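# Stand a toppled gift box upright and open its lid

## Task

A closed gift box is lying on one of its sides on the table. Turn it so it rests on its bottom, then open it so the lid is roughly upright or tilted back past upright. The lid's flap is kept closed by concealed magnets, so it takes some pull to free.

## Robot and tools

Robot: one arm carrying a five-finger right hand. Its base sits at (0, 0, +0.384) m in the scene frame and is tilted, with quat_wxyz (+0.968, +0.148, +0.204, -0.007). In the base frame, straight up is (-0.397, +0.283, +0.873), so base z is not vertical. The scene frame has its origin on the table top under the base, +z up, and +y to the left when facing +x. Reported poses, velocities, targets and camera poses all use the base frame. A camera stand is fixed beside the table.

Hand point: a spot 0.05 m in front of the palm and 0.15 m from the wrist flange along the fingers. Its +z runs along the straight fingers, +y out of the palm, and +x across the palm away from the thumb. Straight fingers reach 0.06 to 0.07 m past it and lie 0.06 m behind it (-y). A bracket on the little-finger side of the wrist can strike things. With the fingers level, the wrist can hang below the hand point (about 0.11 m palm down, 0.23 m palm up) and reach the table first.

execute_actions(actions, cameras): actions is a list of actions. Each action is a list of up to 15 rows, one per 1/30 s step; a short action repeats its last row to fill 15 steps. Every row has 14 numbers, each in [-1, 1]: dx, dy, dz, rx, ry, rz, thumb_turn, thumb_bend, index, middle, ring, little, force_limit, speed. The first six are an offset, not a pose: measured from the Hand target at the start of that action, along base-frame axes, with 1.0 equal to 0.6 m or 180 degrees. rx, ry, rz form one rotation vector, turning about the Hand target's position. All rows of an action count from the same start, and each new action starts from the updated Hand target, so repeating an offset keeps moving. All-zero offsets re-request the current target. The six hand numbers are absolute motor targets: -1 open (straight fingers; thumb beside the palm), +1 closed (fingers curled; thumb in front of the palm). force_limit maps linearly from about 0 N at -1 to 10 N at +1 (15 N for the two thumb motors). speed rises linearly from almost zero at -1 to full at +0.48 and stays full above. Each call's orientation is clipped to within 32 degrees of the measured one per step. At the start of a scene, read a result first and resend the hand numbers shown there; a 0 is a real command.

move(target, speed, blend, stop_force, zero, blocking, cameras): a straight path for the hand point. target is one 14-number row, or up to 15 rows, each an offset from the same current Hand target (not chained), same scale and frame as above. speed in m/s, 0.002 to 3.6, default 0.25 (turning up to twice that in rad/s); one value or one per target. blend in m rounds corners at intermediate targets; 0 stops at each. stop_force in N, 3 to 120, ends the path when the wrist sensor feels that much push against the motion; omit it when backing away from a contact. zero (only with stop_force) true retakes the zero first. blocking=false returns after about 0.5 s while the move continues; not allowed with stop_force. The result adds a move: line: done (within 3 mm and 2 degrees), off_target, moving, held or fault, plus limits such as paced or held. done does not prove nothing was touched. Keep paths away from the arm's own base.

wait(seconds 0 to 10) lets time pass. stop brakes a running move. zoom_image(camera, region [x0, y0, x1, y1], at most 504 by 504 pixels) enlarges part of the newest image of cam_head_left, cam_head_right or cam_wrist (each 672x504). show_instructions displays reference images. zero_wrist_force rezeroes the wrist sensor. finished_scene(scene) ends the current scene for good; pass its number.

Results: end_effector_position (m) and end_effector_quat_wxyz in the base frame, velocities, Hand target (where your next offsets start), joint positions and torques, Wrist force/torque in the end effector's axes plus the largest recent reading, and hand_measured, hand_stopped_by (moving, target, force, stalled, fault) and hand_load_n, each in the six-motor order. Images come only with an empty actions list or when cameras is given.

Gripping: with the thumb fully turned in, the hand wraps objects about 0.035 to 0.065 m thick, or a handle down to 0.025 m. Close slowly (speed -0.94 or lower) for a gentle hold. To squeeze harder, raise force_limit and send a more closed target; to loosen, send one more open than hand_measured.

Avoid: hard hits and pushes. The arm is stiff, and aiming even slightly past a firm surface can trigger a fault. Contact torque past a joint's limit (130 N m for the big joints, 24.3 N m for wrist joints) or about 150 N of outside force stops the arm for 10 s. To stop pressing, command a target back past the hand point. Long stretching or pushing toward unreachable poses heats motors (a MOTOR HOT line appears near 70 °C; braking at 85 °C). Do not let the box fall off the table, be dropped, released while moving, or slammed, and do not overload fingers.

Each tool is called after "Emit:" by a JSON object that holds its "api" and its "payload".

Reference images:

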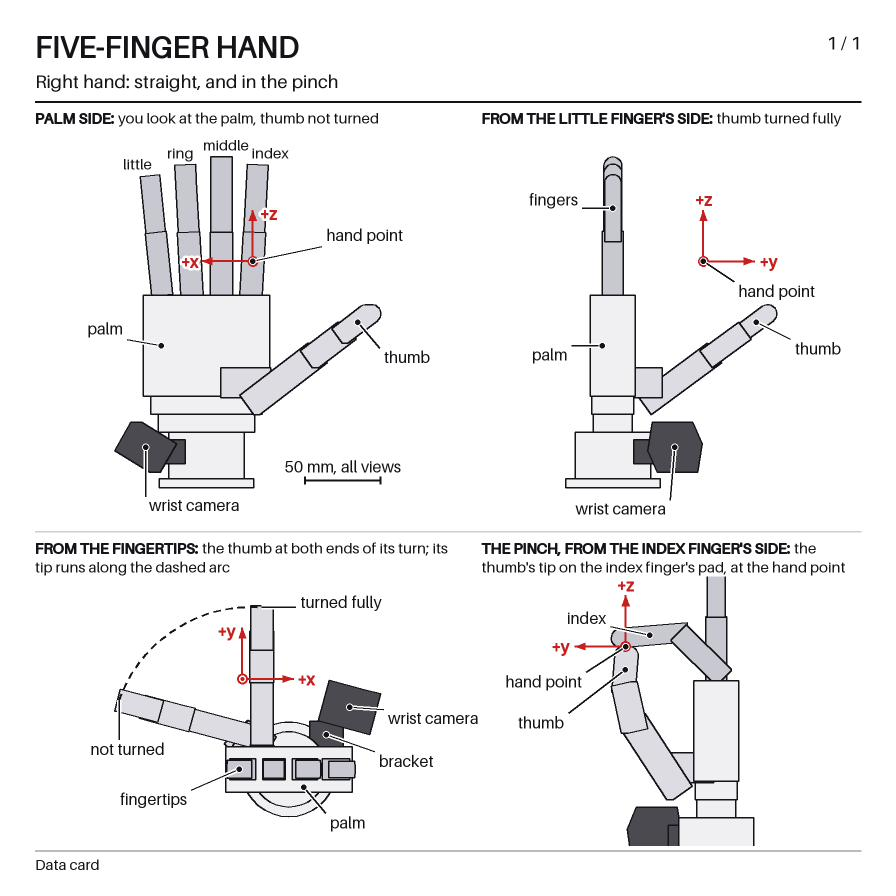

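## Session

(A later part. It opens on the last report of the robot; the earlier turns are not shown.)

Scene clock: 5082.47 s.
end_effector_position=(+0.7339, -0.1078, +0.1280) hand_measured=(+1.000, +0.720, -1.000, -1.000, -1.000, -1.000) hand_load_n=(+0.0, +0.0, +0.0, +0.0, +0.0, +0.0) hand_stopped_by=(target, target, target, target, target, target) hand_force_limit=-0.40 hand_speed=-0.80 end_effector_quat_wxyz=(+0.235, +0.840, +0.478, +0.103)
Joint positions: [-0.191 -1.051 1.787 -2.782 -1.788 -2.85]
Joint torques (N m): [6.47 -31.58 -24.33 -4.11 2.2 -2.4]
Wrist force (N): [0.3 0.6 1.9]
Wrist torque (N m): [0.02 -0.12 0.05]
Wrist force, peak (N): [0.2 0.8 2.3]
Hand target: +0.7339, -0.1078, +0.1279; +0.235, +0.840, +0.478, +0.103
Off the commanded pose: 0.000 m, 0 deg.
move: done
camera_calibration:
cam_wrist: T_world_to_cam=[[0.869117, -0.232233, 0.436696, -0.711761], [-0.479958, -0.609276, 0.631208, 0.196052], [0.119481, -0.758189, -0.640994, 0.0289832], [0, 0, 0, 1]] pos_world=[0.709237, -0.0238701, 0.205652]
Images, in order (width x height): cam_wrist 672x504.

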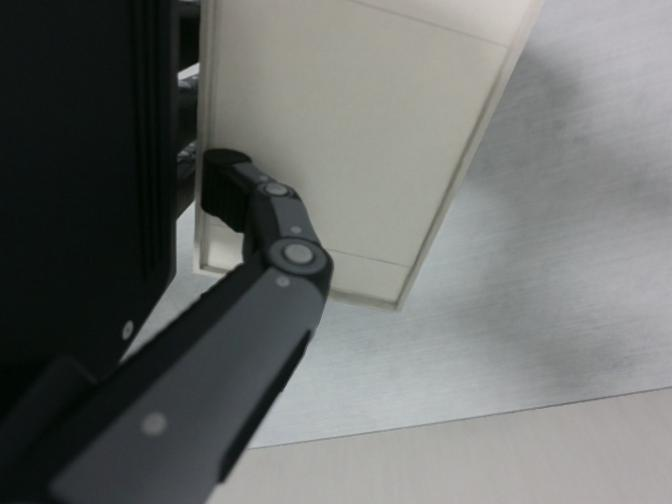

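Emit:
{"api": "move", "payload": {"target": [0.0080,-0.0057,-0.0175,0,0,0,1,0.72,-1,-1,-1,-1,-0.4,-0.8], "speed": 0.004, "stop_force": 3, "cameras": ["cam_wrist"]}}

Scene clock: 5090.30 s.
end_effector_position=(+0.7343, -0.1081, +0.1273) hand_measured=(+1.000, +0.720, -1.000, -1.000, -1.000, -1.000) hand_load_n=(+0.0, -1.0, +0.0, +0.0, +0.0, +0.0) hand_stopped_by=(target, target, target, target, target, target) hand_force_limit=-0.40 hand_speed=-0.80 end_effector_quat_wxyz=(+0.235, +0.840, +0.478, +0.103)
Joint positions: [-0.192 -1.05 1.786 -2.783 -1.788 -2.851]
Joint torques (N m): [18.23 -54.07 3.72 -0.18 1.07 0.29]
Wrist force (N): [0.0 0.6 -1.2]
Wrist torque (N m): [0.16 -0.05 0.04]
Wrist force, peak (N): [-0.1 1.0 -3.3]
Hand target: +0.7342, -0.1081, +0.1273; +0.235, +0.840, +0.478, +0.103 (not the last commanded pose)
Off the commanded pose: 0.011 m, 0 deg.
move: contact
camera_calibration:
cam_wrist: T_world_to_cam=[[0.869042, -0.232232, 0.436846, -0.711762], [-0.480045, -0.609413, 0.631009, 0.196553], [0.119679, -0.758079, -0.641087, 0.0281511], [0, 0, 0, 1]] pos_world=[0.709536, -0.0241712, 0.204951]
Images, in order (width x height): cam_wrist 672x504.

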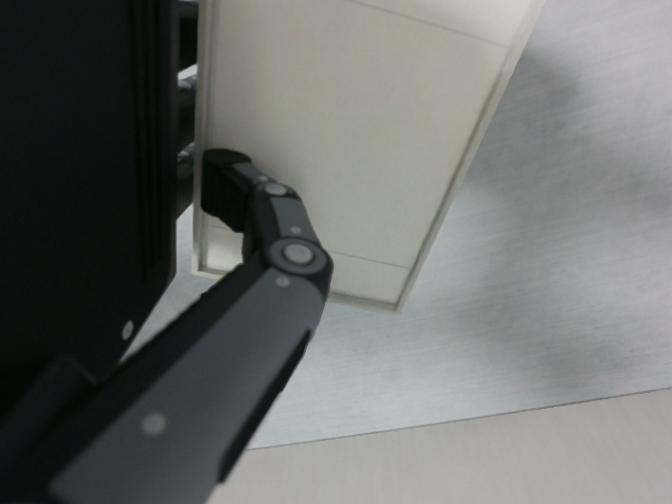

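Emit:
{"api": "move", "payload": {"target": [-0.0351,0.0208,-0.0140,-0.0217,-0.0355,0.0017,1,0.72,-1,-1,-1,-1,-0.4,-0.8], "speed": 0.03, "cameras": ["cam_wrist","cam_head_left"]}}

Scene clock: 5106.47 s.
end_effector_position=(+0.7132, -0.0956, +0.1189) hand_measured=(+1.000, +0.720, -1.000, -1.000, -1.000, -1.000) hand_load_n=(+0.0, -0.5, +0.0, +0.0, +0.0, +0.0) hand_stopped_by=(target, target, target, target, target, target) hand_force_limit=-0.40 hand_speed=-0.80 end_effector_quat_wxyz=(+0.290, +0.823, +0.470, +0.134)
Joint positions: [-0.164 -1.031 1.914 -3.052 -1.84 -2.856]
Joint torques (N m): [19.39 -29 6.06 -3.84 -2.26 -2.58]
Wrist force (N): [-0.4 1.0 0.5]
Wrist torque (N m): [0.08 -0.08 0.04]
Wrist force, peak (N): [-1.4 1.3 -7.0]
Hand target: +0.7132, -0.0956, +0.1189; +0.290, +0.823, +0.470, +0.134
Off the commanded pose: 0.000 m, 0 deg.
move: done
camera_calibration:
cam_wrist: T_world_to_cam=[[0.815481, -0.194231, 0.545221, -0.657958], [-0.546233, -0.569732, 0.614032, 0.252397], [0.191365, -0.798549, -0.570701, -0.0286272], [0, 0, 0, 1]] pos_world=[0.679897, -0.00685783, 0.187415]
Images, in order (width x height): cam_head_left 672x504, cam_wrist 672x504.

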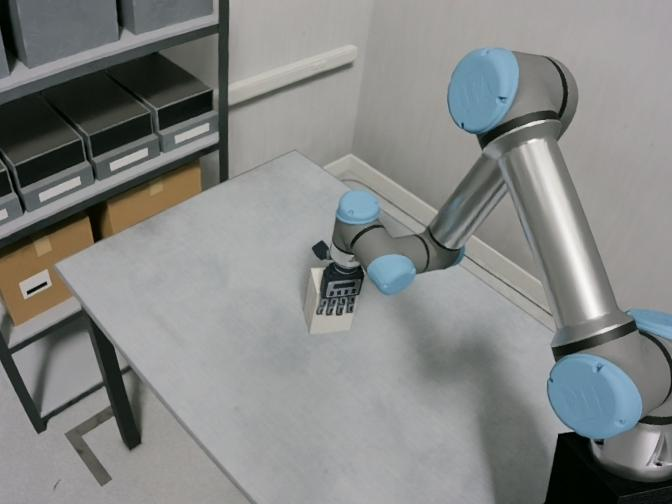

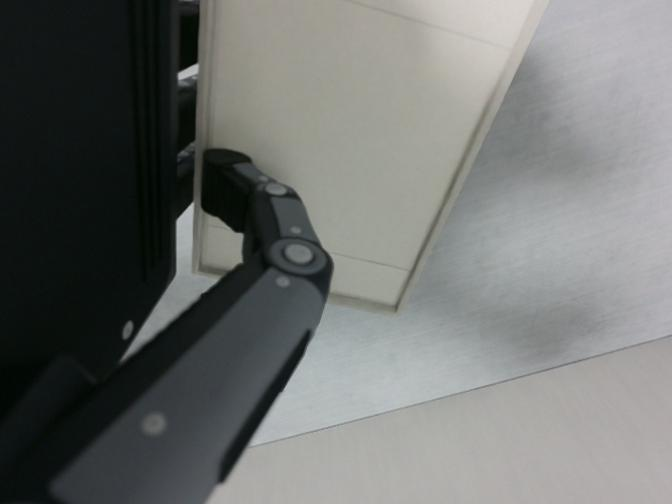

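Emit:
{"api": "move", "payload": {"target": [-0.0294,0.0171,-0.0172,-0.0217,-0.0355,0.0017,1,0.72,-1,-1,-1,-1,-0.4,-0.8], "speed": 0.03, "cameras": ["cam_wrist","cam_head_left"]}}

Scene clock: 5115.60 s.
end_effector_position=(+0.6956, -0.0853, +0.1086) hand_measured=(+1.000, +0.720, -1.000, -1.000, -1.000, -1.000) hand_load_n=(+0.5, -3.5, +0.0, +0.0, +0.0, +0.0) hand_stopped_by=(target, target, target, target, target, target) hand_force_limit=-0.40 hand_speed=-0.80 end_effector_quat_wxyz=(+0.343, +0.803, +0.460, +0.164)
Joint positions: [-0.137 -0.971 2.003 -3.326 -1.893 -2.871]
Joint torques (N m): [18.25 -22.77 8.61 -2.72 -1.66 -2.58]
Wrist force (N): [-2.4 1.2 -10.2]
Wrist torque (N m): [0.47 0.12 -0.05]
Wrist force, peak (N): [-2.1 1.4 -11.7]
Hand target: +0.6955, -0.0853, +0.1085; +0.343, +0.803, +0.460, +0.164
Off the commanded pose: 0.000 m, 0 deg.
move: done
camera_calibration:
cam_wrist: T_world_to_cam=[[0.749927, -0.149481, 0.64441, -0.597273], [-0.610424, -0.531779, 0.587021, 0.30579], [0.254935, -0.833587, -0.490042, -0.0789403], [0, 0, 0, 1]] pos_world=[0.654698, 0.00752804, 0.1667]
Images, in order (width x height): cam_head_left 672x504, cam_wrist 672x504.

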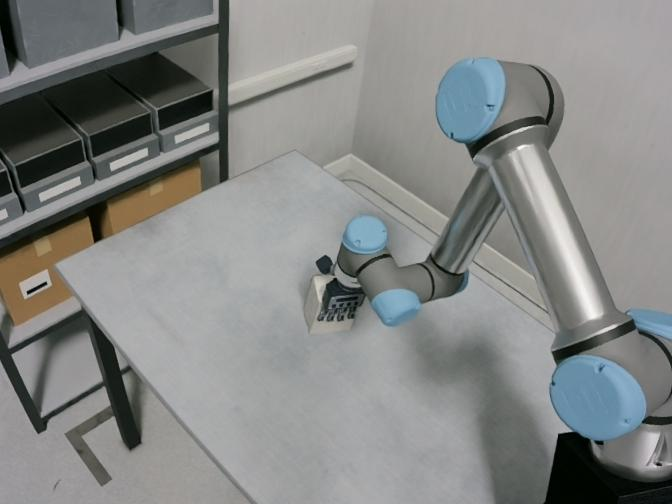

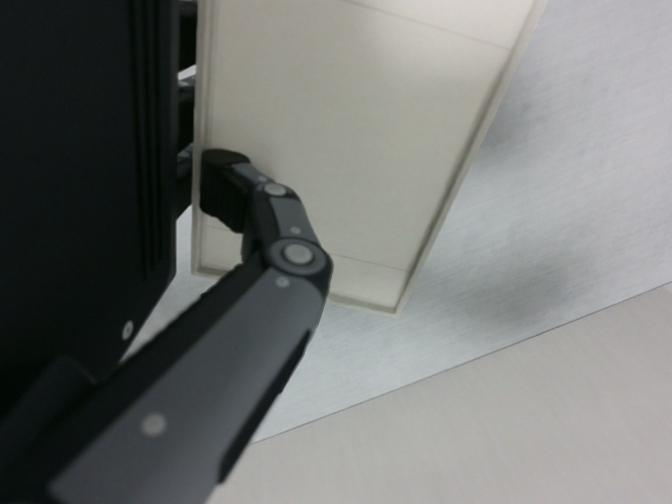

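Emit:
{"api": "move", "payload": {"target": [[-0.0005,0.0004,0.0012,0,0,0,1,0.72,-1,-1,-1,-1,-0.4,-0.8],[-0.0293,0.0171,-0.0173,-0.0217,-0.0355,0.0017,1,0.72,-1,-1,-1,-1,-0.4,-0.8]], "speed": 0.03, "cameras": ["cam_wrist","cam_head_left"]}}

Scene clock: 5129.27 s.
end_effector_position=(+0.6780, -0.0751, +0.0982) hand_measured=(+1.000, +0.720, -1.000, -1.000, -1.000, -1.000) hand_load_n=(-0.5, +0.0, +0.0, +0.0, +0.0, +0.0) hand_stopped_by=(target, target, target, target, target, target) hand_force_limit=-0.40 hand_speed=-0.80 end_effector_quat_wxyz=(+0.395, +0.779, +0.447, +0.194)
Joint positions: [-0.11 -0.881 2.06 -3.601 -1.946 -2.895]
Joint torques (N m): [19.49 -26.92 11.18 -4.28 -2.64 -2.44]
Wrist force (N): [0.1 -0.3 2.4]
Wrist torque (N m): [-0.18 -0.11 0.03]
Wrist force, peak (N): [-2.3 1.3 -10.2]
Hand target: +0.6780, -0.0751, +0.0982; +0.395, +0.779, +0.447, +0.194
Off the commanded pose: 0.000 m, 0 deg.
move: done
camera_calibration:
cam_wrist: T_world_to_cam=[[0.673789, -0.098724, 0.732299, -0.529093], [-0.67115, -0.496378, 0.550607, 0.353993], [0.309139, -0.862475, -0.400712, -0.118612], [0, 0, 0, 1]] pos_world=[0.630747, 0.0211802, 0.145014]
Images, in order (width x height): cam_head_left 672x504, cam_wrist 672x504.

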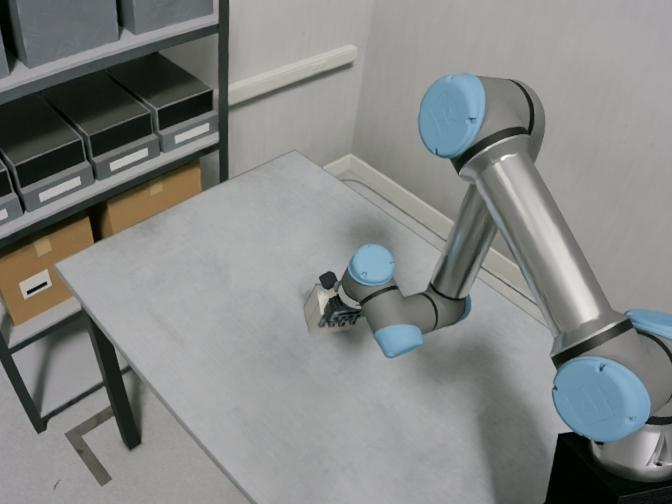

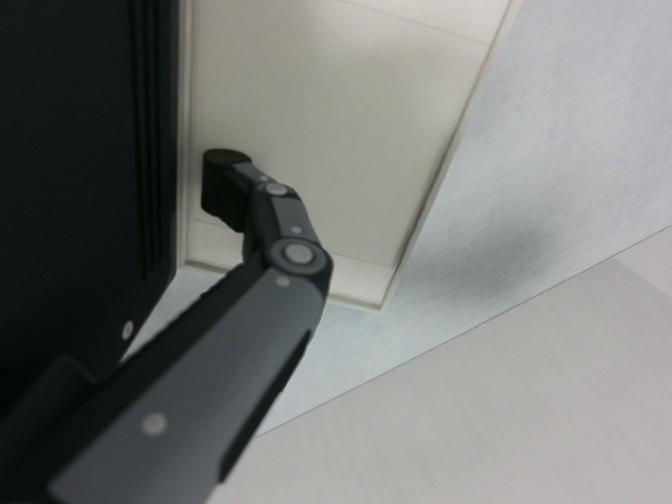

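Emit:
{"api": "move", "payload": {"target": [[-0.0269,0.0152,-0.0236,-0.0217,-0.0355,0.0017,1,0.72,-1,-1,-1,-1,-0.4,-0.8],[-0.0495,0.0277,-0.0518,-0.0434,-0.0711,0.0034,1,0.72,-1,-1,-1,-1,-0.4,-0.8],[-0.0687,0.0380,-0.0831,-0.0651,-0.1066,0.0050,1,0.72,-1,-1,-1,-1,-0.4,-0.8]], "speed": 0.03, "blend": [0.004,0.004,0], "cameras": ["cam_wrist","cam_head_left"]}}

Scene clock: 5153.37 s.
end_effector_position=(+0.6368, -0.0523, +0.0483) hand_measured=(+1.000, +0.720, -1.000, -1.000, -1.000, -1.000) hand_load_n=(-0.5, +0.0, +0.0, +0.0, +0.0, +0.0) hand_stopped_by=(target, target, target, target, target, target) hand_force_limit=-0.40 hand_speed=-0.80 end_effector_quat_wxyz=(+0.539, +0.688, +0.399, +0.277)
Joint positions: [-0.053 -0.462 1.987 -4.36 -2.068 -3.042]
Joint torques (N m): [21.12 -24.23 -7.8 -4.47 -2.47 -2.34]
Wrist force (N): [-1.0 -0.6 2.8]
Wrist torque (N m): [-0.26 0.05 0.00]
Wrist force, peak (N): [-1.0 -0.6 2.8]
Hand target: +0.6367, -0.0523, +0.0483; +0.539, +0.688, +0.399, +0.277
Off the commanded pose: 0.000 m, 0 deg.
move: done
camera_calibration:
cam_wrist: T_world_to_cam=[[0.394399, 0.0805051, 0.915406, -0.284118], [-0.823662, -0.410738, 0.390993, 0.474368], [0.407469, -0.908192, -0.0956857, -0.185991], [0, 0, 0, 1]] pos_world=[0.57856, 0.0487987, 0.0568125]
Images, in order (width x height): cam_head_left 672x504, cam_wrist 672x504.

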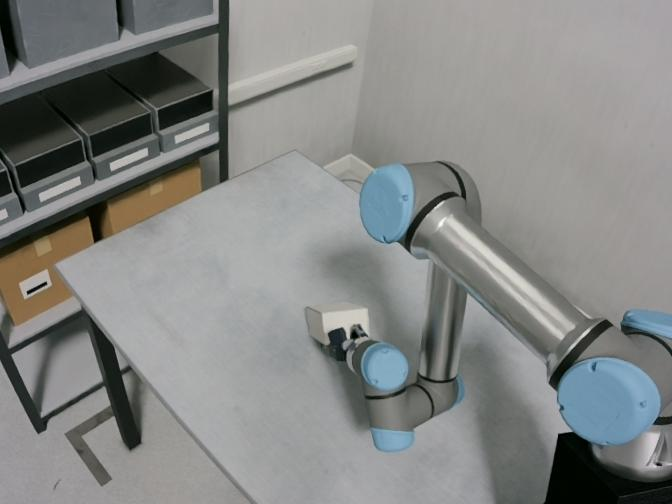

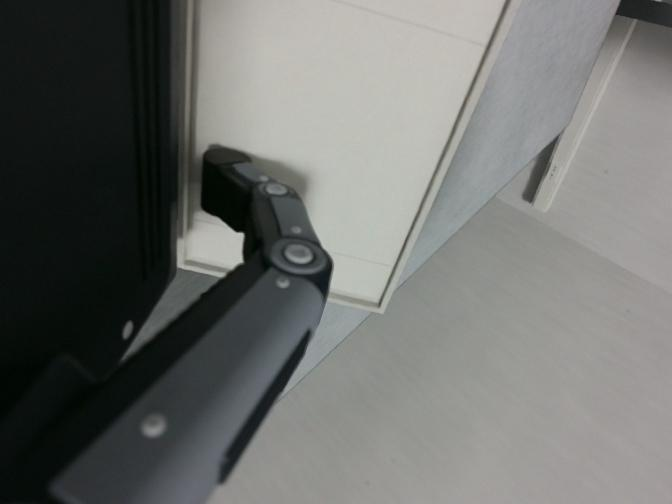

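Emit:
{"api": "move", "payload": {"target": [[-0.0081,0.0051,0.0027,0,0,0,1,0.72,-1,-1,-1,-1,-0.4,-0.6],[-0.0081,0.0051,0.0027,0,0,0,1,-1,-1,-1,-1,-1,-0.4,-0.6],[-0.0081,0.0051,0.0027,0,0,0,-1,-1,-1,-1,-1,-1,-0.4,-0.4]], "speed": 0.02, "cameras": ["cam_wrist","cam_head_left"]}}

Scene clock: 5178.33 s.
end_effector_position=(+0.6319, -0.0492, +0.0499) hand_measured=(-1.000, -1.000, -1.000, -1.000, -1.000, -1.000) hand_load_n=(+0.0, +0.0, +0.0, +0.0, +0.0, +0.0) hand_stopped_by=(target, target, target, target, target, target) hand_force_limit=-0.40 hand_speed=-0.40 end_effector_quat_wxyz=(+0.539, +0.688, +0.399, +0.277)
Joint positions: [-0.047 -0.466 2 -4.368 -2.074 -3.04]
Joint torques (N m): [20 -47.96 17.1 -4.17 -2.33 2.22]
Wrist force (N): [-0.6 -0.5 2.6]
Wrist torque (N m): [-0.22 0.02 -0.05]
Wrist force, peak (N): [-0.8 -0.4 2.9]
Hand target: +0.6319, -0.0492, +0.0499; +0.539, +0.688, +0.399, +0.277
Off the commanded pose: 0.000 m, 0 deg.
move: done
camera_calibration:
cam_wrist: T_world_to_cam=[[0.394203, 0.0806437, 0.915478, -0.283837], [-0.823729, -0.410716, 0.390875, 0.471106], [0.407523, -0.90819, -0.0954767, -0.181109], [0, 0, 0, 1]] pos_world=[0.573759, 0.0518987, 0.0584113]
Images, in order (width x height): cam_head_left 672x504, cam_wrist 672x504.

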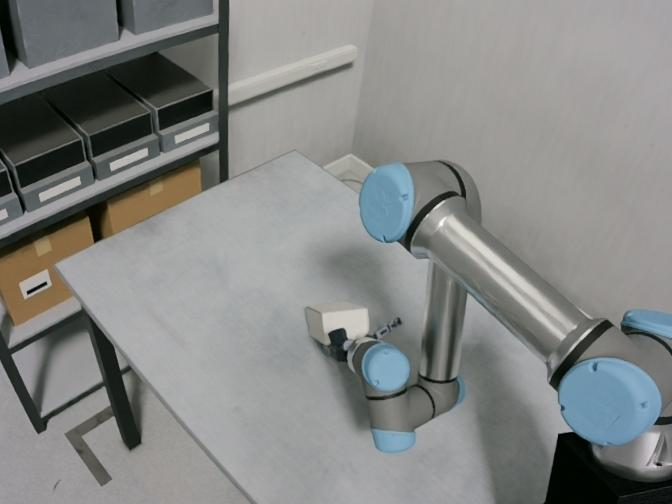

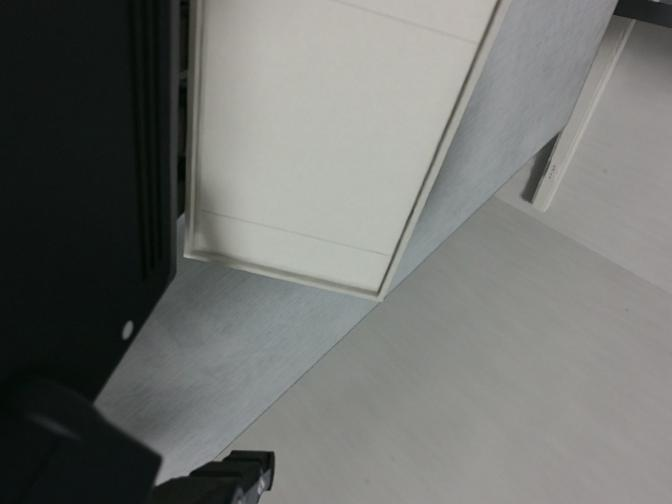

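Emit:
{"api": "move", "payload": {"target": [[-0.0382,0.0202,-0.0662,0,0,0,-1,-1,-1,-1,-1,-1,-0.4,-0.4]], "speed": 0.04, "cameras": ["all"]}}

Scene clock: 5210.80 s.
end_effector_position=(+0.6090, -0.0371, +0.0103) hand_measured=(-1.000, -1.000, -1.000, -1.000, -1.000, -1.000) hand_load_n=(+0.0, +0.0, +0.0, +0.0, +0.0, +0.0) hand_stopped_by=(target, target, target, target, target, target) hand_force_limit=-0.40 hand_speed=-0.40 end_effector_quat_wxyz=(+0.539, +0.688, +0.399, +0.277)
Joint positions: [-0.019 -0.364 1.993 -4.459 -2.1 -3.03]
Joint torques (N m): [21.43 -23.37 -6.01 -4.18 -2.49 2.3]
Wrist force (N): [-0.4 -0.6 2.5]
Wrist torque (N m): [-0.21 0.01 -0.06]
Wrist force, peak (N): [-0.6 -0.1 3.1]
Hand target: +0.6090, -0.0371, +0.0102; +0.539, +0.688, +0.399, +0.277
Off the commanded pose: 0.000 m, 0 deg.
move: done
camera_calibration:
cam_wrist: T_world_to_cam=[[0.394203, 0.0806437, 0.915478, -0.239533], [-0.823729, -0.410716, 0.390875, 0.472691], [0.407523, -0.90819, -0.0954767, -0.164569], [0, 0, 0, 1]] pos_world=[0.550859, 0.0639987, 0.0188113]

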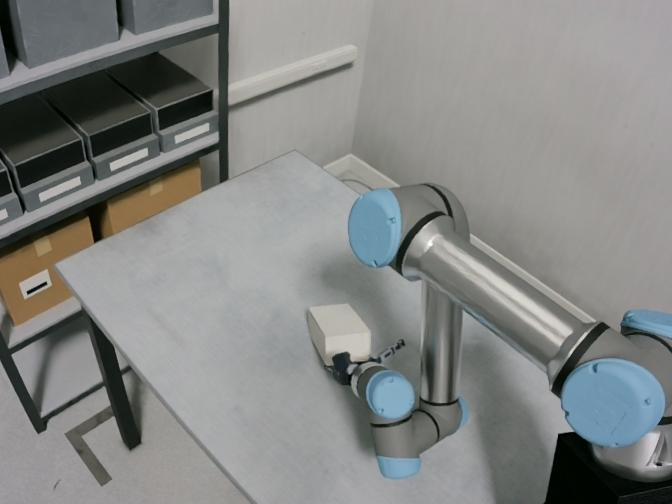

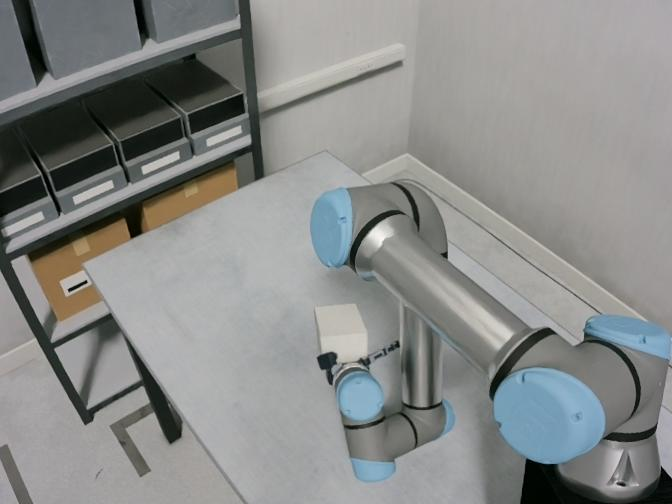

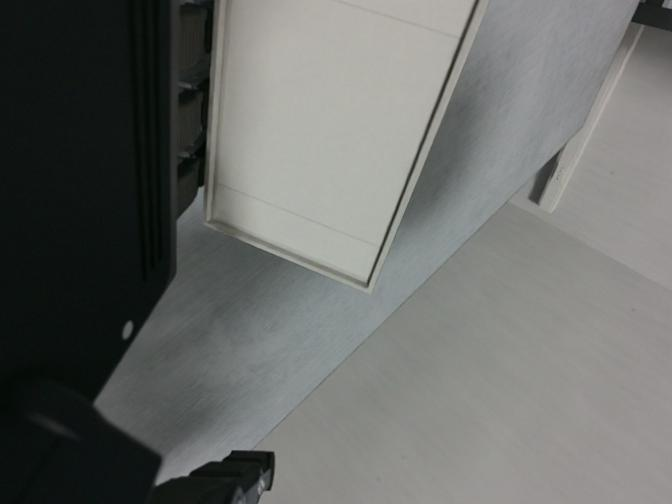

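Emit:
{"api": "move", "payload": {"target": [[-0.0182,0.0090,-0.0436,0,0,0,-1,-1,-1,-1,-1,-1,-0.4,-0.4],[-0.0292,0.0137,-0.0860,0,0,0,-1,-1,-1,-1,-1,-1,-0.4,-0.4]], "speed": 0.03, "blend": [0.004,0], "cameras": ["all"]}}

Scene clock: 5217.97 s.
end_effector_position=(+0.5915, -0.0289, -0.0413) hand_measured=(-1.000, -1.000, -1.000, -1.000, -1.000, -1.000) hand_load_n=(-0.5, +0.0, +0.0, +0.0, +0.0, +0.0) hand_stopped_by=(target, target, target, target, target, target) hand_force_limit=-0.40 hand_speed=-0.40 end_effector_quat_wxyz=(+0.539, +0.688, +0.399, +0.277)
Joint positions: [0.001 -0.229 1.941 -4.537 -2.12 -3.023]
Joint torques (N m): [21.57 -19.22 -3.6 -4.18 -2.64 2.25]
Wrist force (N): [-0.3 -0.6 2.6]
Wrist torque (N m): [-0.18 0.00 -0.06]
Wrist force, peak (N): [-0.6 -0.8 2.9]
Hand target: +0.5914, -0.0289, -0.0414; +0.539, +0.688, +0.399, +0.277
Off the commanded pose: 0.000 m, 0 deg.
move: done
camera_calibration:
cam_wrist: T_world_to_cam=[[0.394203, 0.0806437, 0.915478, -0.186057], [-0.823729, -0.410716, 0.390875, 0.481813], [0.407523, -0.90819, -0.0954767, -0.154917], [0, 0, 0, 1]] pos_world=[0.533359, 0.0721987, -0.0327887]

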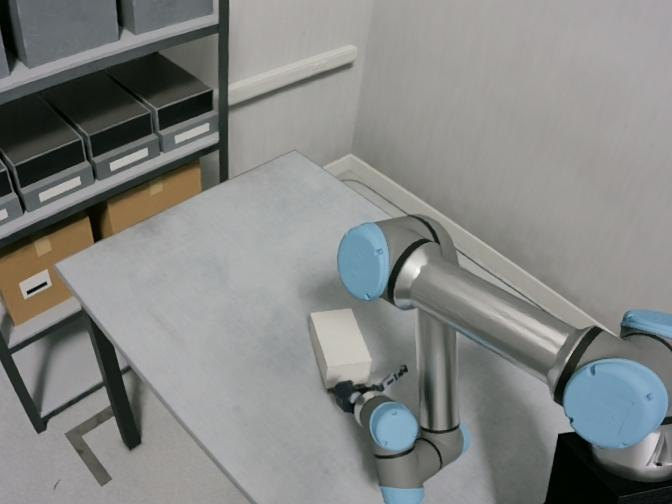

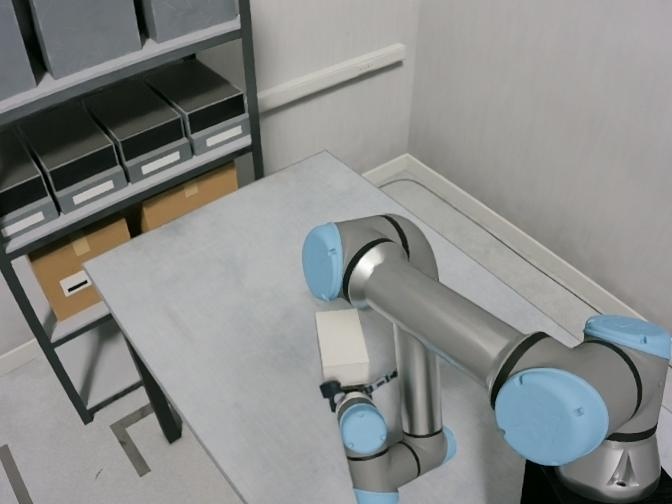

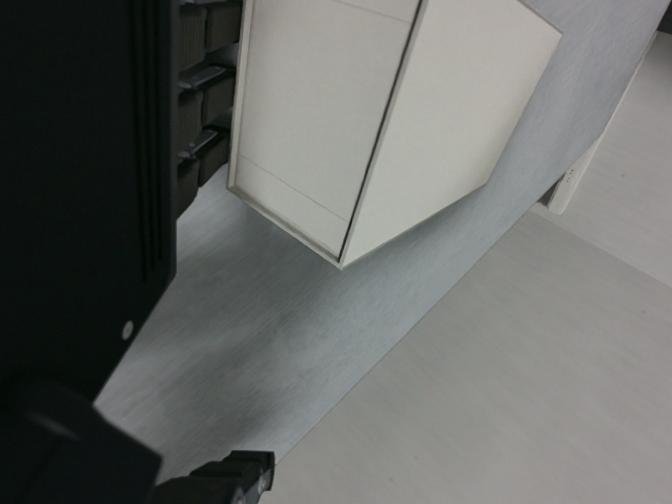

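Emit:
{"api": "move", "payload": {"target": [[-0.0025,0.0010,-0.0122,0,0,0,-1,-1,-1,-1,-1,-1,-0.4,-0.4],[-0.0290,0.0164,-0.0292,0,0,0,-1,-1,-1,-1,-1,-1,-0.4,-0.4]], "speed": 0.02, "blend": [0.002,0], "cameras": ["all"]}}

Scene clock: 5230.07 s.
end_effector_position=(+0.5742, -0.0191, -0.0588) hand_measured=(-1.000, -1.000, -1.000, -1.000, -1.000, -1.000) hand_load_n=(+0.0, -0.5, +0.0, +0.0, +0.0, +0.0) hand_stopped_by=(target, target, target, target, target, target) hand_force_limit=-0.40 hand_speed=-0.40 end_effector_quat_wxyz=(+0.539, +0.688, +0.399, +0.277)
Joint positions: [0.027 -0.18 1.939 -4.58 -2.145 -3.013]
Joint torques (N m): [22.93 -19.08 22.05 -4.23 -2.5 2.26]
Wrist force (N): [-0.2 -0.1 2.0]
Wrist torque (N m): [-0.18 -0.02 -0.04]
Wrist force, peak (N): [-0.4 -0.8 2.9]
Hand target: +0.5740, -0.0190, -0.0589; +0.539, +0.688, +0.399, +0.277
Off the commanded pose: 0.000 m, 0 deg.
move: done
camera_calibration:
cam_wrist: T_world_to_cam=[[0.394203, 0.0806437, 0.915478, -0.163915], [-0.823729, -0.410716, 0.390875, 0.478467], [0.407523, -0.90819, -0.0954767, -0.140647], [0, 0, 0, 1]] pos_world=[0.516059, 0.0819987, -0.0503887]

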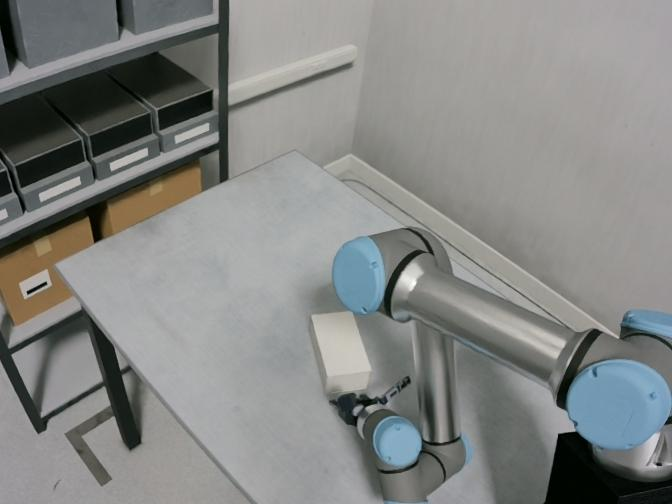

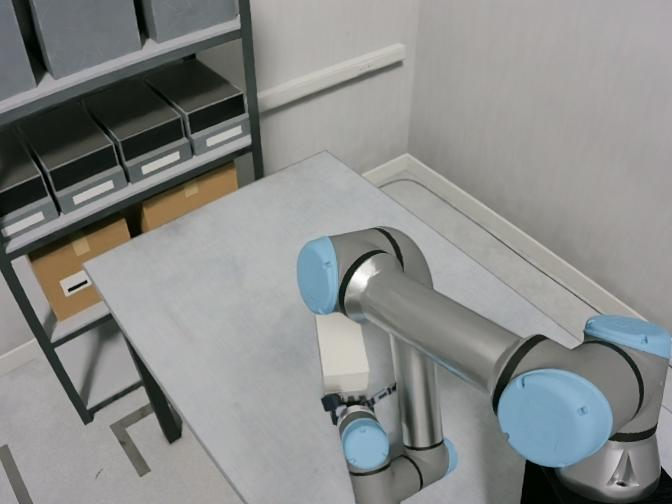

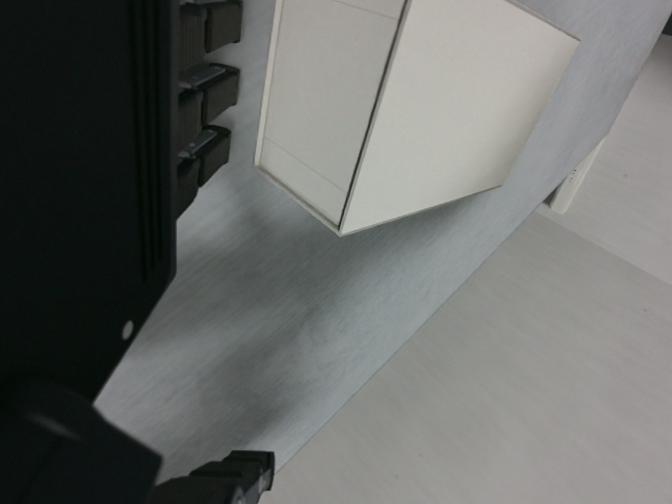

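Emit:
{"api": "move", "payload": {"target": [[-0.0378,0.0219,-0.0243,0,0,0,-1,-1,-1,-1,-1,-1,-0.4,-0.4],[-0.1371,0.0928,0.1940,0,0,0,-1,-1,-1,-1,-1,-1,-0.4,-0.4],[-0.1371,0.0928,0.1940,0.1302,0.2132,-0.0101,-1,-1,-1,-1,-1,-1,-0.4,-0.4]], "speed": [0.05,0.15,0.25], "cameras": ["all"]}}

Scene clock: 5298.17 s.
end_effector_position=(+0.4918, +0.0366, +0.0575) hand_measured=(-1.000, -1.000, -1.000, -1.000, -1.000, -1.000) hand_load_n=(+0.0, +0.0, +0.0, +0.0, +0.0, +0.0) hand_stopped_by=(target, target, target, target, target, target) hand_force_limit=-0.40 hand_speed=-0.40 end_effector_quat_wxyz=(+0.235, +0.840, +0.478, +0.103)
Joint positions: [0.081 -1.253 2.43 -3.153 -1.905 -2.595]
Joint torques (N m): [5.16 -41.87 -15.57 -0.04 2.22 2.31]
Wrist force (N): [0.2 0.8 1.7]
Wrist torque (N m): [0.08 -0.05 -0.01]
Wrist force, peak (N): [-0.3 -0.5 2.8]
Hand target: +0.4918, +0.0366, +0.0575; +0.235, +0.840, +0.478, +0.103
Off the commanded pose: 0.000 m, 0 deg.
move: done
camera_calibration:
cam_wrist: T_world_to_cam=[[0.869169, -0.232087, 0.43667, -0.437042], [-0.479839, -0.609342, 0.631235, 0.212343], [0.11958, -0.758181, -0.640985, 0.122229], [0, 0, 0, 1]] pos_world=[0.467137, 0.120629, 0.135152]

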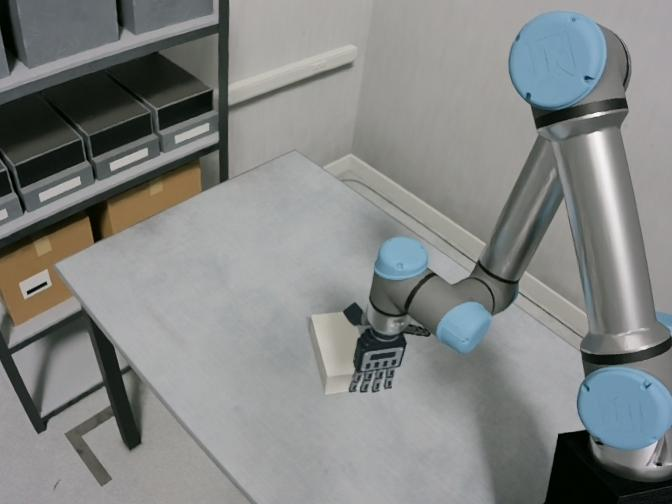

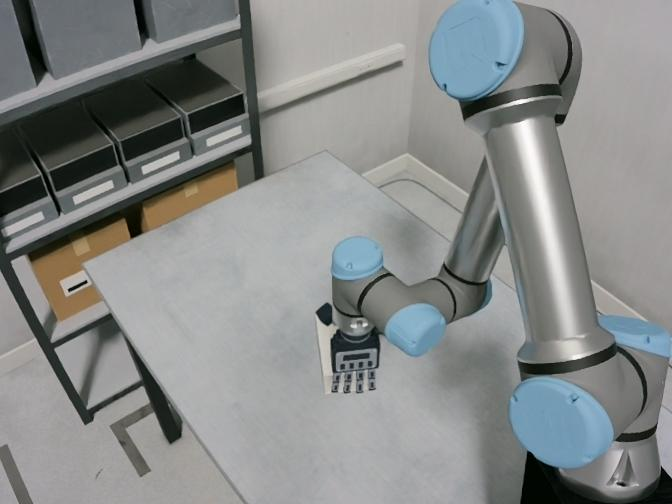

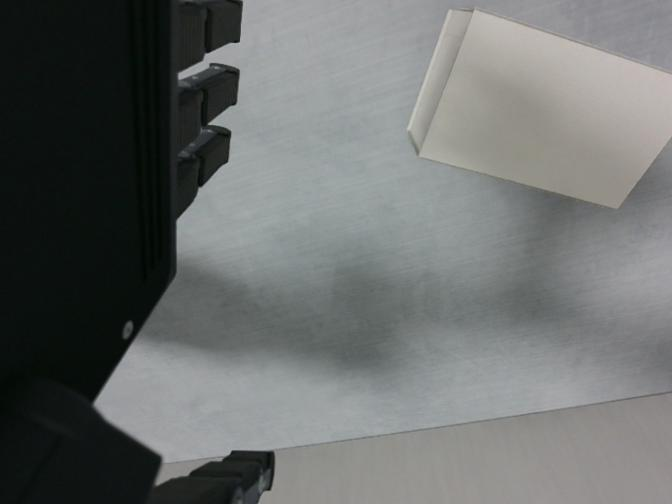

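Emit:
{"api": "move", "payload": {"target": [0.1387,0.1179,-0.0707,0.1985,-0.1418,-0.4365,-1,-1,-1,-1,-1,-1,-0.4,-0.4], "speed": 0.25}}

Emit:
{"api": "move", "payload": {"target": [0.0596,-0.0426,-0.1310,-0.1736,-0.2843,0.0134,-1,-1,-1,-1,-1,-1,-0.4,-0.4], "speed": 0.2, "cameras": ["all"]}}

Scene clock: 5353.30 s.
end_effector_position=(+0.5750, +0.1074, +0.0151) hand_measured=(-1.000, -1.000, -1.000, -1.000, -1.000, -1.000) hand_load_n=(-0.5, +0.0, +0.0, +0.0, -0.5, +0.0) hand_stopped_by=(target, target, target, target, target, target) hand_force_limit=-0.40 hand_speed=-0.40 end_effector_quat_wxyz=(+0.090, +0.935, -0.256, +0.230) end_effector_velocity=(+0.000, +0.001, +0.000) end_effector_angular_velocity=(+0.003, -0.002, -0.005)
Joint positions: [0.152 -1.005 1.919 -2.851 -1.918 -0.949]
Joint velocities: [0.001 0 -0.001 0.001 0 0.007]
Joint torques (N m): [10.43 -27.1 -20.29 -0.19 -2.39 2.07]
Wrist force (N): [0.2 0.7 2.3]
Wrist torque (N m): [0.04 -0.08 -0.03]
Wrist force, peak (N): [0.3 0.8 2.5]
Hand target: +0.5750, +0.1074, +0.0151; +0.090, +0.935, -0.256, +0.230
Off the commanded pose: 0.000 m, 0 deg.
move: done

Scene clock: 5356.70 s.
end_effector_position=(+0.6107, +0.0818, -0.0635) hand_measured=(-1.000, -1.000, -1.000, -1.000, -1.000, -1.000) hand_load_n=(+0.5, +0.0, +0.0, +0.0, +0.0, +0.0) hand_stopped_by=(target, target, target, target, target, target) hand_force_limit=-0.40 hand_speed=-0.40 end_effector_quat_wxyz=(+0.207, +0.693, -0.181, +0.666)
Joint positions: [0.286 -0.225 1.614 -4.491 -2.414 -1.587]
Joint torques (N m): [13.98 -26.17 -11.69 -3.46 2.22 -2.6]
Wrist force (N): [-0.2 0.7 2.8]
Wrist torque (N m): [0.05 0.00 -0.05]
Wrist force, peak (N): [-0.2 0.7 2.8]
Hand target: +0.6108, +0.0818, -0.0635; +0.207, +0.693, -0.181, +0.666
Off the commanded pose: 0.000 m, 0 deg.
move: done
camera_calibration:
cam_wrist: T_world_to_cam=[[-0.472133, -0.837445, 0.275274, 0.38139], [-0.622455, 0.0955881, -0.776796, 0.313301], [0.624211, -0.538097, -0.566403, -0.256765], [0, 0, 0, 1]] pos_world=[0.535359, 0.151281, -0.00704792]

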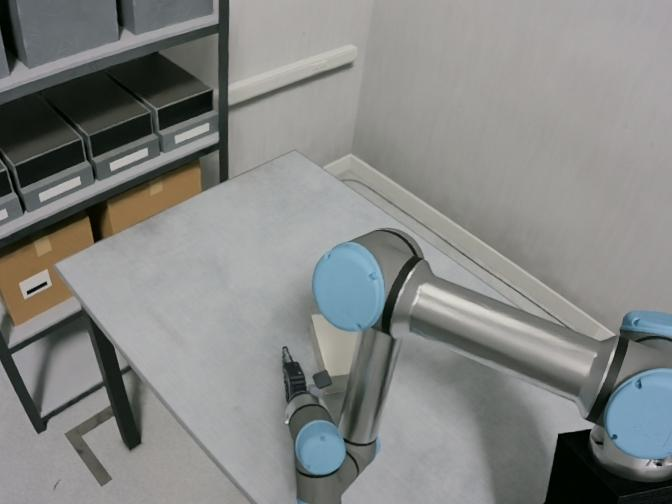

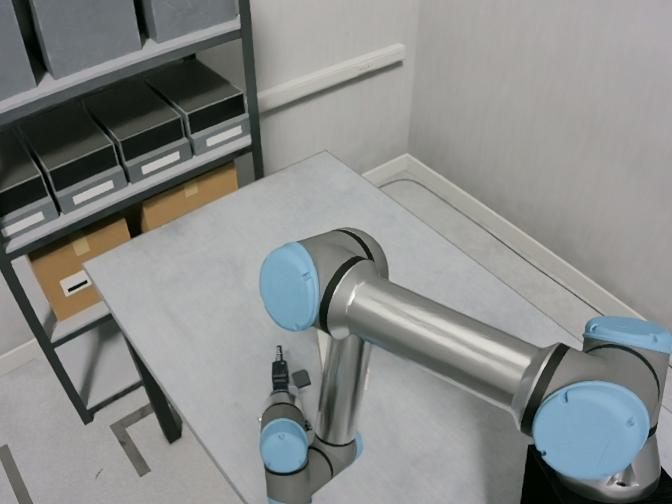

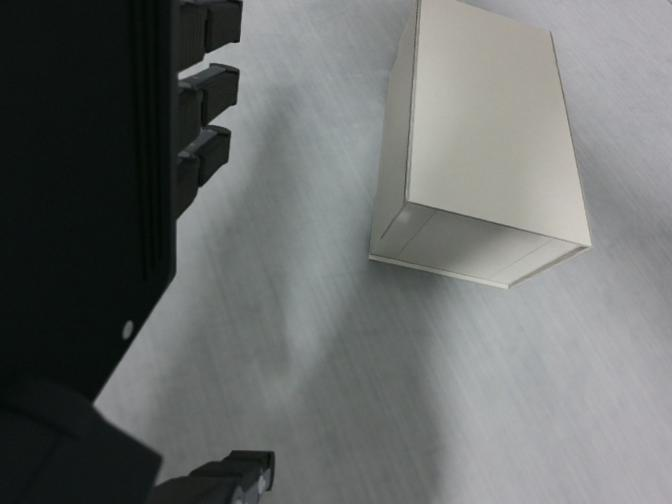

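Emit:
{"api": "zoom_image", "payload": {"camera": "cam_wrist", "region": [350, 100, 610, 310]}}

Scaled by 1.938 from the camera's 672x504 image, which has a finer 960x720 frame.

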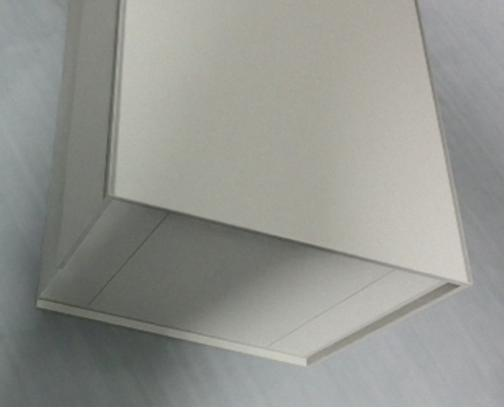

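Emit:
{"api": "zoom_image", "payload": {"camera": "cam_wrist", "region": [360, 190, 440, 270]}}

Scaled by 6.300 from the camera's 672x504 image, which has a finer 960x720 frame.

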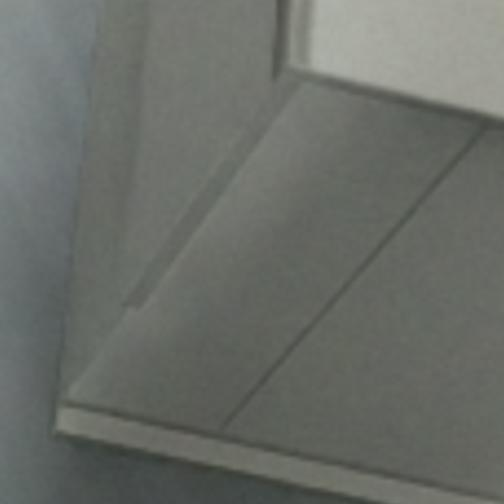

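Emit:
{"api": "move", "payload": {"target": [-0.0535,-0.0810,0.0784,0,0,0,-1,-1,-1,-1,-1,-1,-0.4,-0.4], "speed": 0.15, "cameras": ["cam_wrist"]}}

Emit:
{"api": "zoom_image", "payload": {"camera": "cam_wrist", "region": [240, 180, 340, 280]}}

Scene clock: 5438.10 s.
end_effector_position=(+0.5787, +0.0333, -0.0166) hand_measured=(-1.000, -1.000, -1.000, -1.000, -1.000, -1.000) hand_load_n=(+0.0, +0.0, +0.0, +0.0, +0.0, +0.0) hand_stopped_by=(target, target, target, target, target, target) hand_force_limit=-0.40 hand_speed=-0.40 end_effector_quat_wxyz=(+0.207, +0.693, -0.181, +0.666) end_effector_velocity=(-0.001, -0.001, +0.000) end_effector_angular_velocity=(+0.000, +0.002, -0.001)
Joint positions: [0.201 -0.352 1.84 -4.593 -2.329 -1.592]
Joint velocities: [-0.002 -0.002 0.005 -0.001 0.001 0.001]
Joint torques (N m): [12.35 -47.53 16.32 -3.59 2.42 2.25]
Wrist force (N): [0.1 1.0 2.5]
Wrist torque (N m): [0.12 0.00 -0.03]
Wrist force, peak (N): [0.1 0.9 3.2]
Hand target: +0.5787, +0.0332, -0.0165; +0.207, +0.693, -0.181, +0.666
Off the commanded pose: 0.000 m, 0 deg.
move: done
camera_calibration:
cam_wrist: T_world_to_cam=[[-0.472213, -0.837389, 0.275307, 0.312706], [-0.622163, 0.0953731, -0.777056, 0.334344], [0.624442, -0.538223, -0.566029, -0.236498], [0, 0, 0, 1]] pos_world=[0.50336, 0.10268, 0.0398496]
Images, in order (width x height): cam_wrist 672x504.

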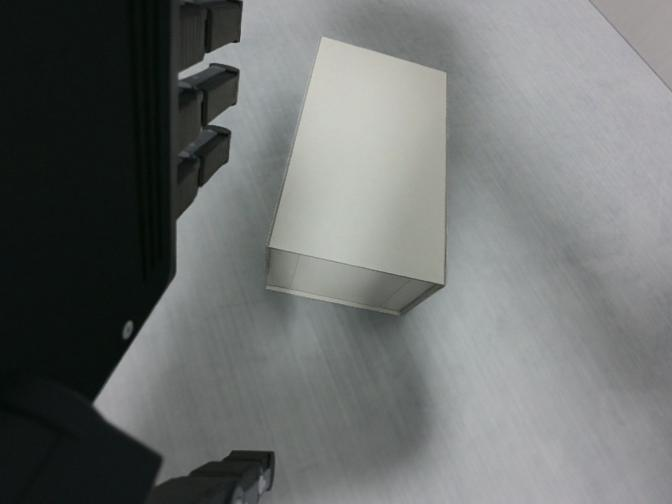

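Scaled by 5.040 from the camera's 672x504 image, which has a finer 960x720 frame.

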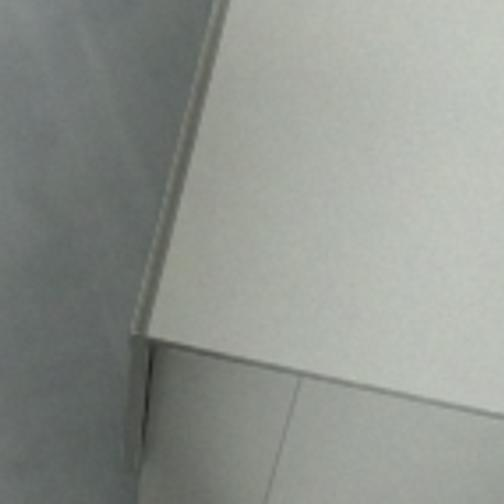

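Emit:
{"api": "zoom_image", "payload": {"camera": "cam_wrist", "region": [255, 235, 315, 295]}}

Scaled by 8.400 from the camera's 672x504 image, which has a finer 960x720 frame.

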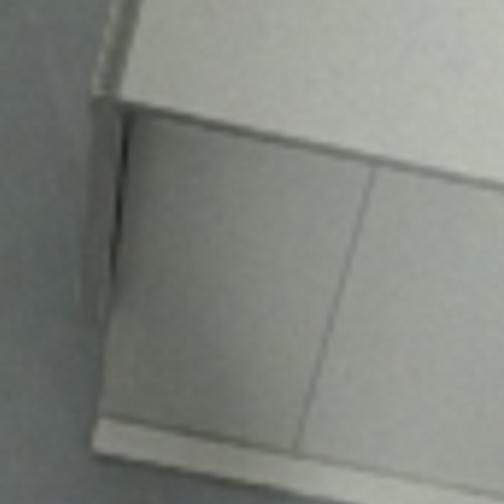

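Emit:
{"api": "move", "payload": {"target": [[0.0628,0.0692,-0.1069,0,0,0,1,-1,0,-0.4,-1,-1,-0.4,-0.4]], "speed": 0.15, "cameras": ["cam_wrist"]}}

Scene clock: 5487.60 s.
end_effector_position=(+0.6163, +0.0747, -0.0806) hand_measured=(+1.000, -1.000, +0.000, -0.400, -1.000, -1.000) hand_load_n=(+0.0, +0.0, +0.0, +0.0, +0.0, +0.0) hand_stopped_by=(target, target, target, target, target, target) hand_force_limit=-0.40 hand_speed=-0.40 end_effector_quat_wxyz=(+0.207, +0.693, -0.181, +0.666)
Joint positions: [0.269 -0.184 1.579 -4.498 -2.397 -1.588]
Joint torques (N m): [25.95 -25.07 -11.36 0.26 -2.41 -2.63]
Wrist force (N): [0.4 0.7 2.5]
Wrist torque (N m): [0.07 -0.09 0.01]
Wrist force, peak (N): [0.1 1.0 3.0]
Hand target: +0.6163, +0.0747, -0.0806; +0.207, +0.693, -0.181, +0.666
Off the commanded pose: 0.000 m, 0 deg.
move: done
camera_calibration:
cam_wrist: T_world_to_cam=[[-0.472167, -0.837408, 0.275328, 0.382837], [-0.622235, 0.0953759, -0.776999, 0.30401], [0.624406, -0.538192, -0.566098, -0.273909], [0, 0, 0, 1]] pos_world=[0.540959, 0.14418, -0.0242499]
Images, in order (width x height): cam_wrist 672x504.

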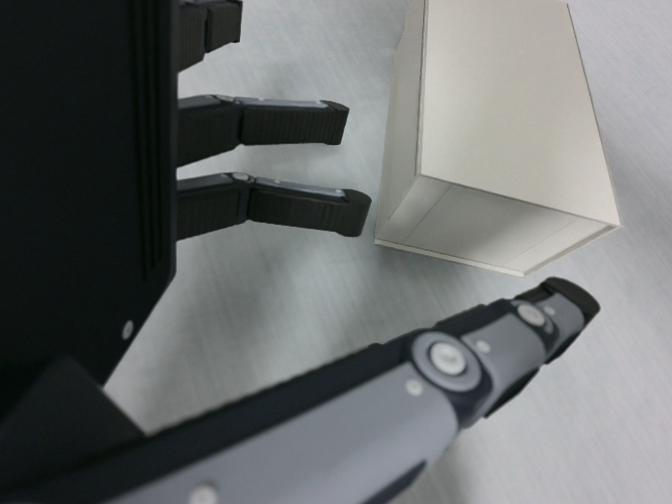

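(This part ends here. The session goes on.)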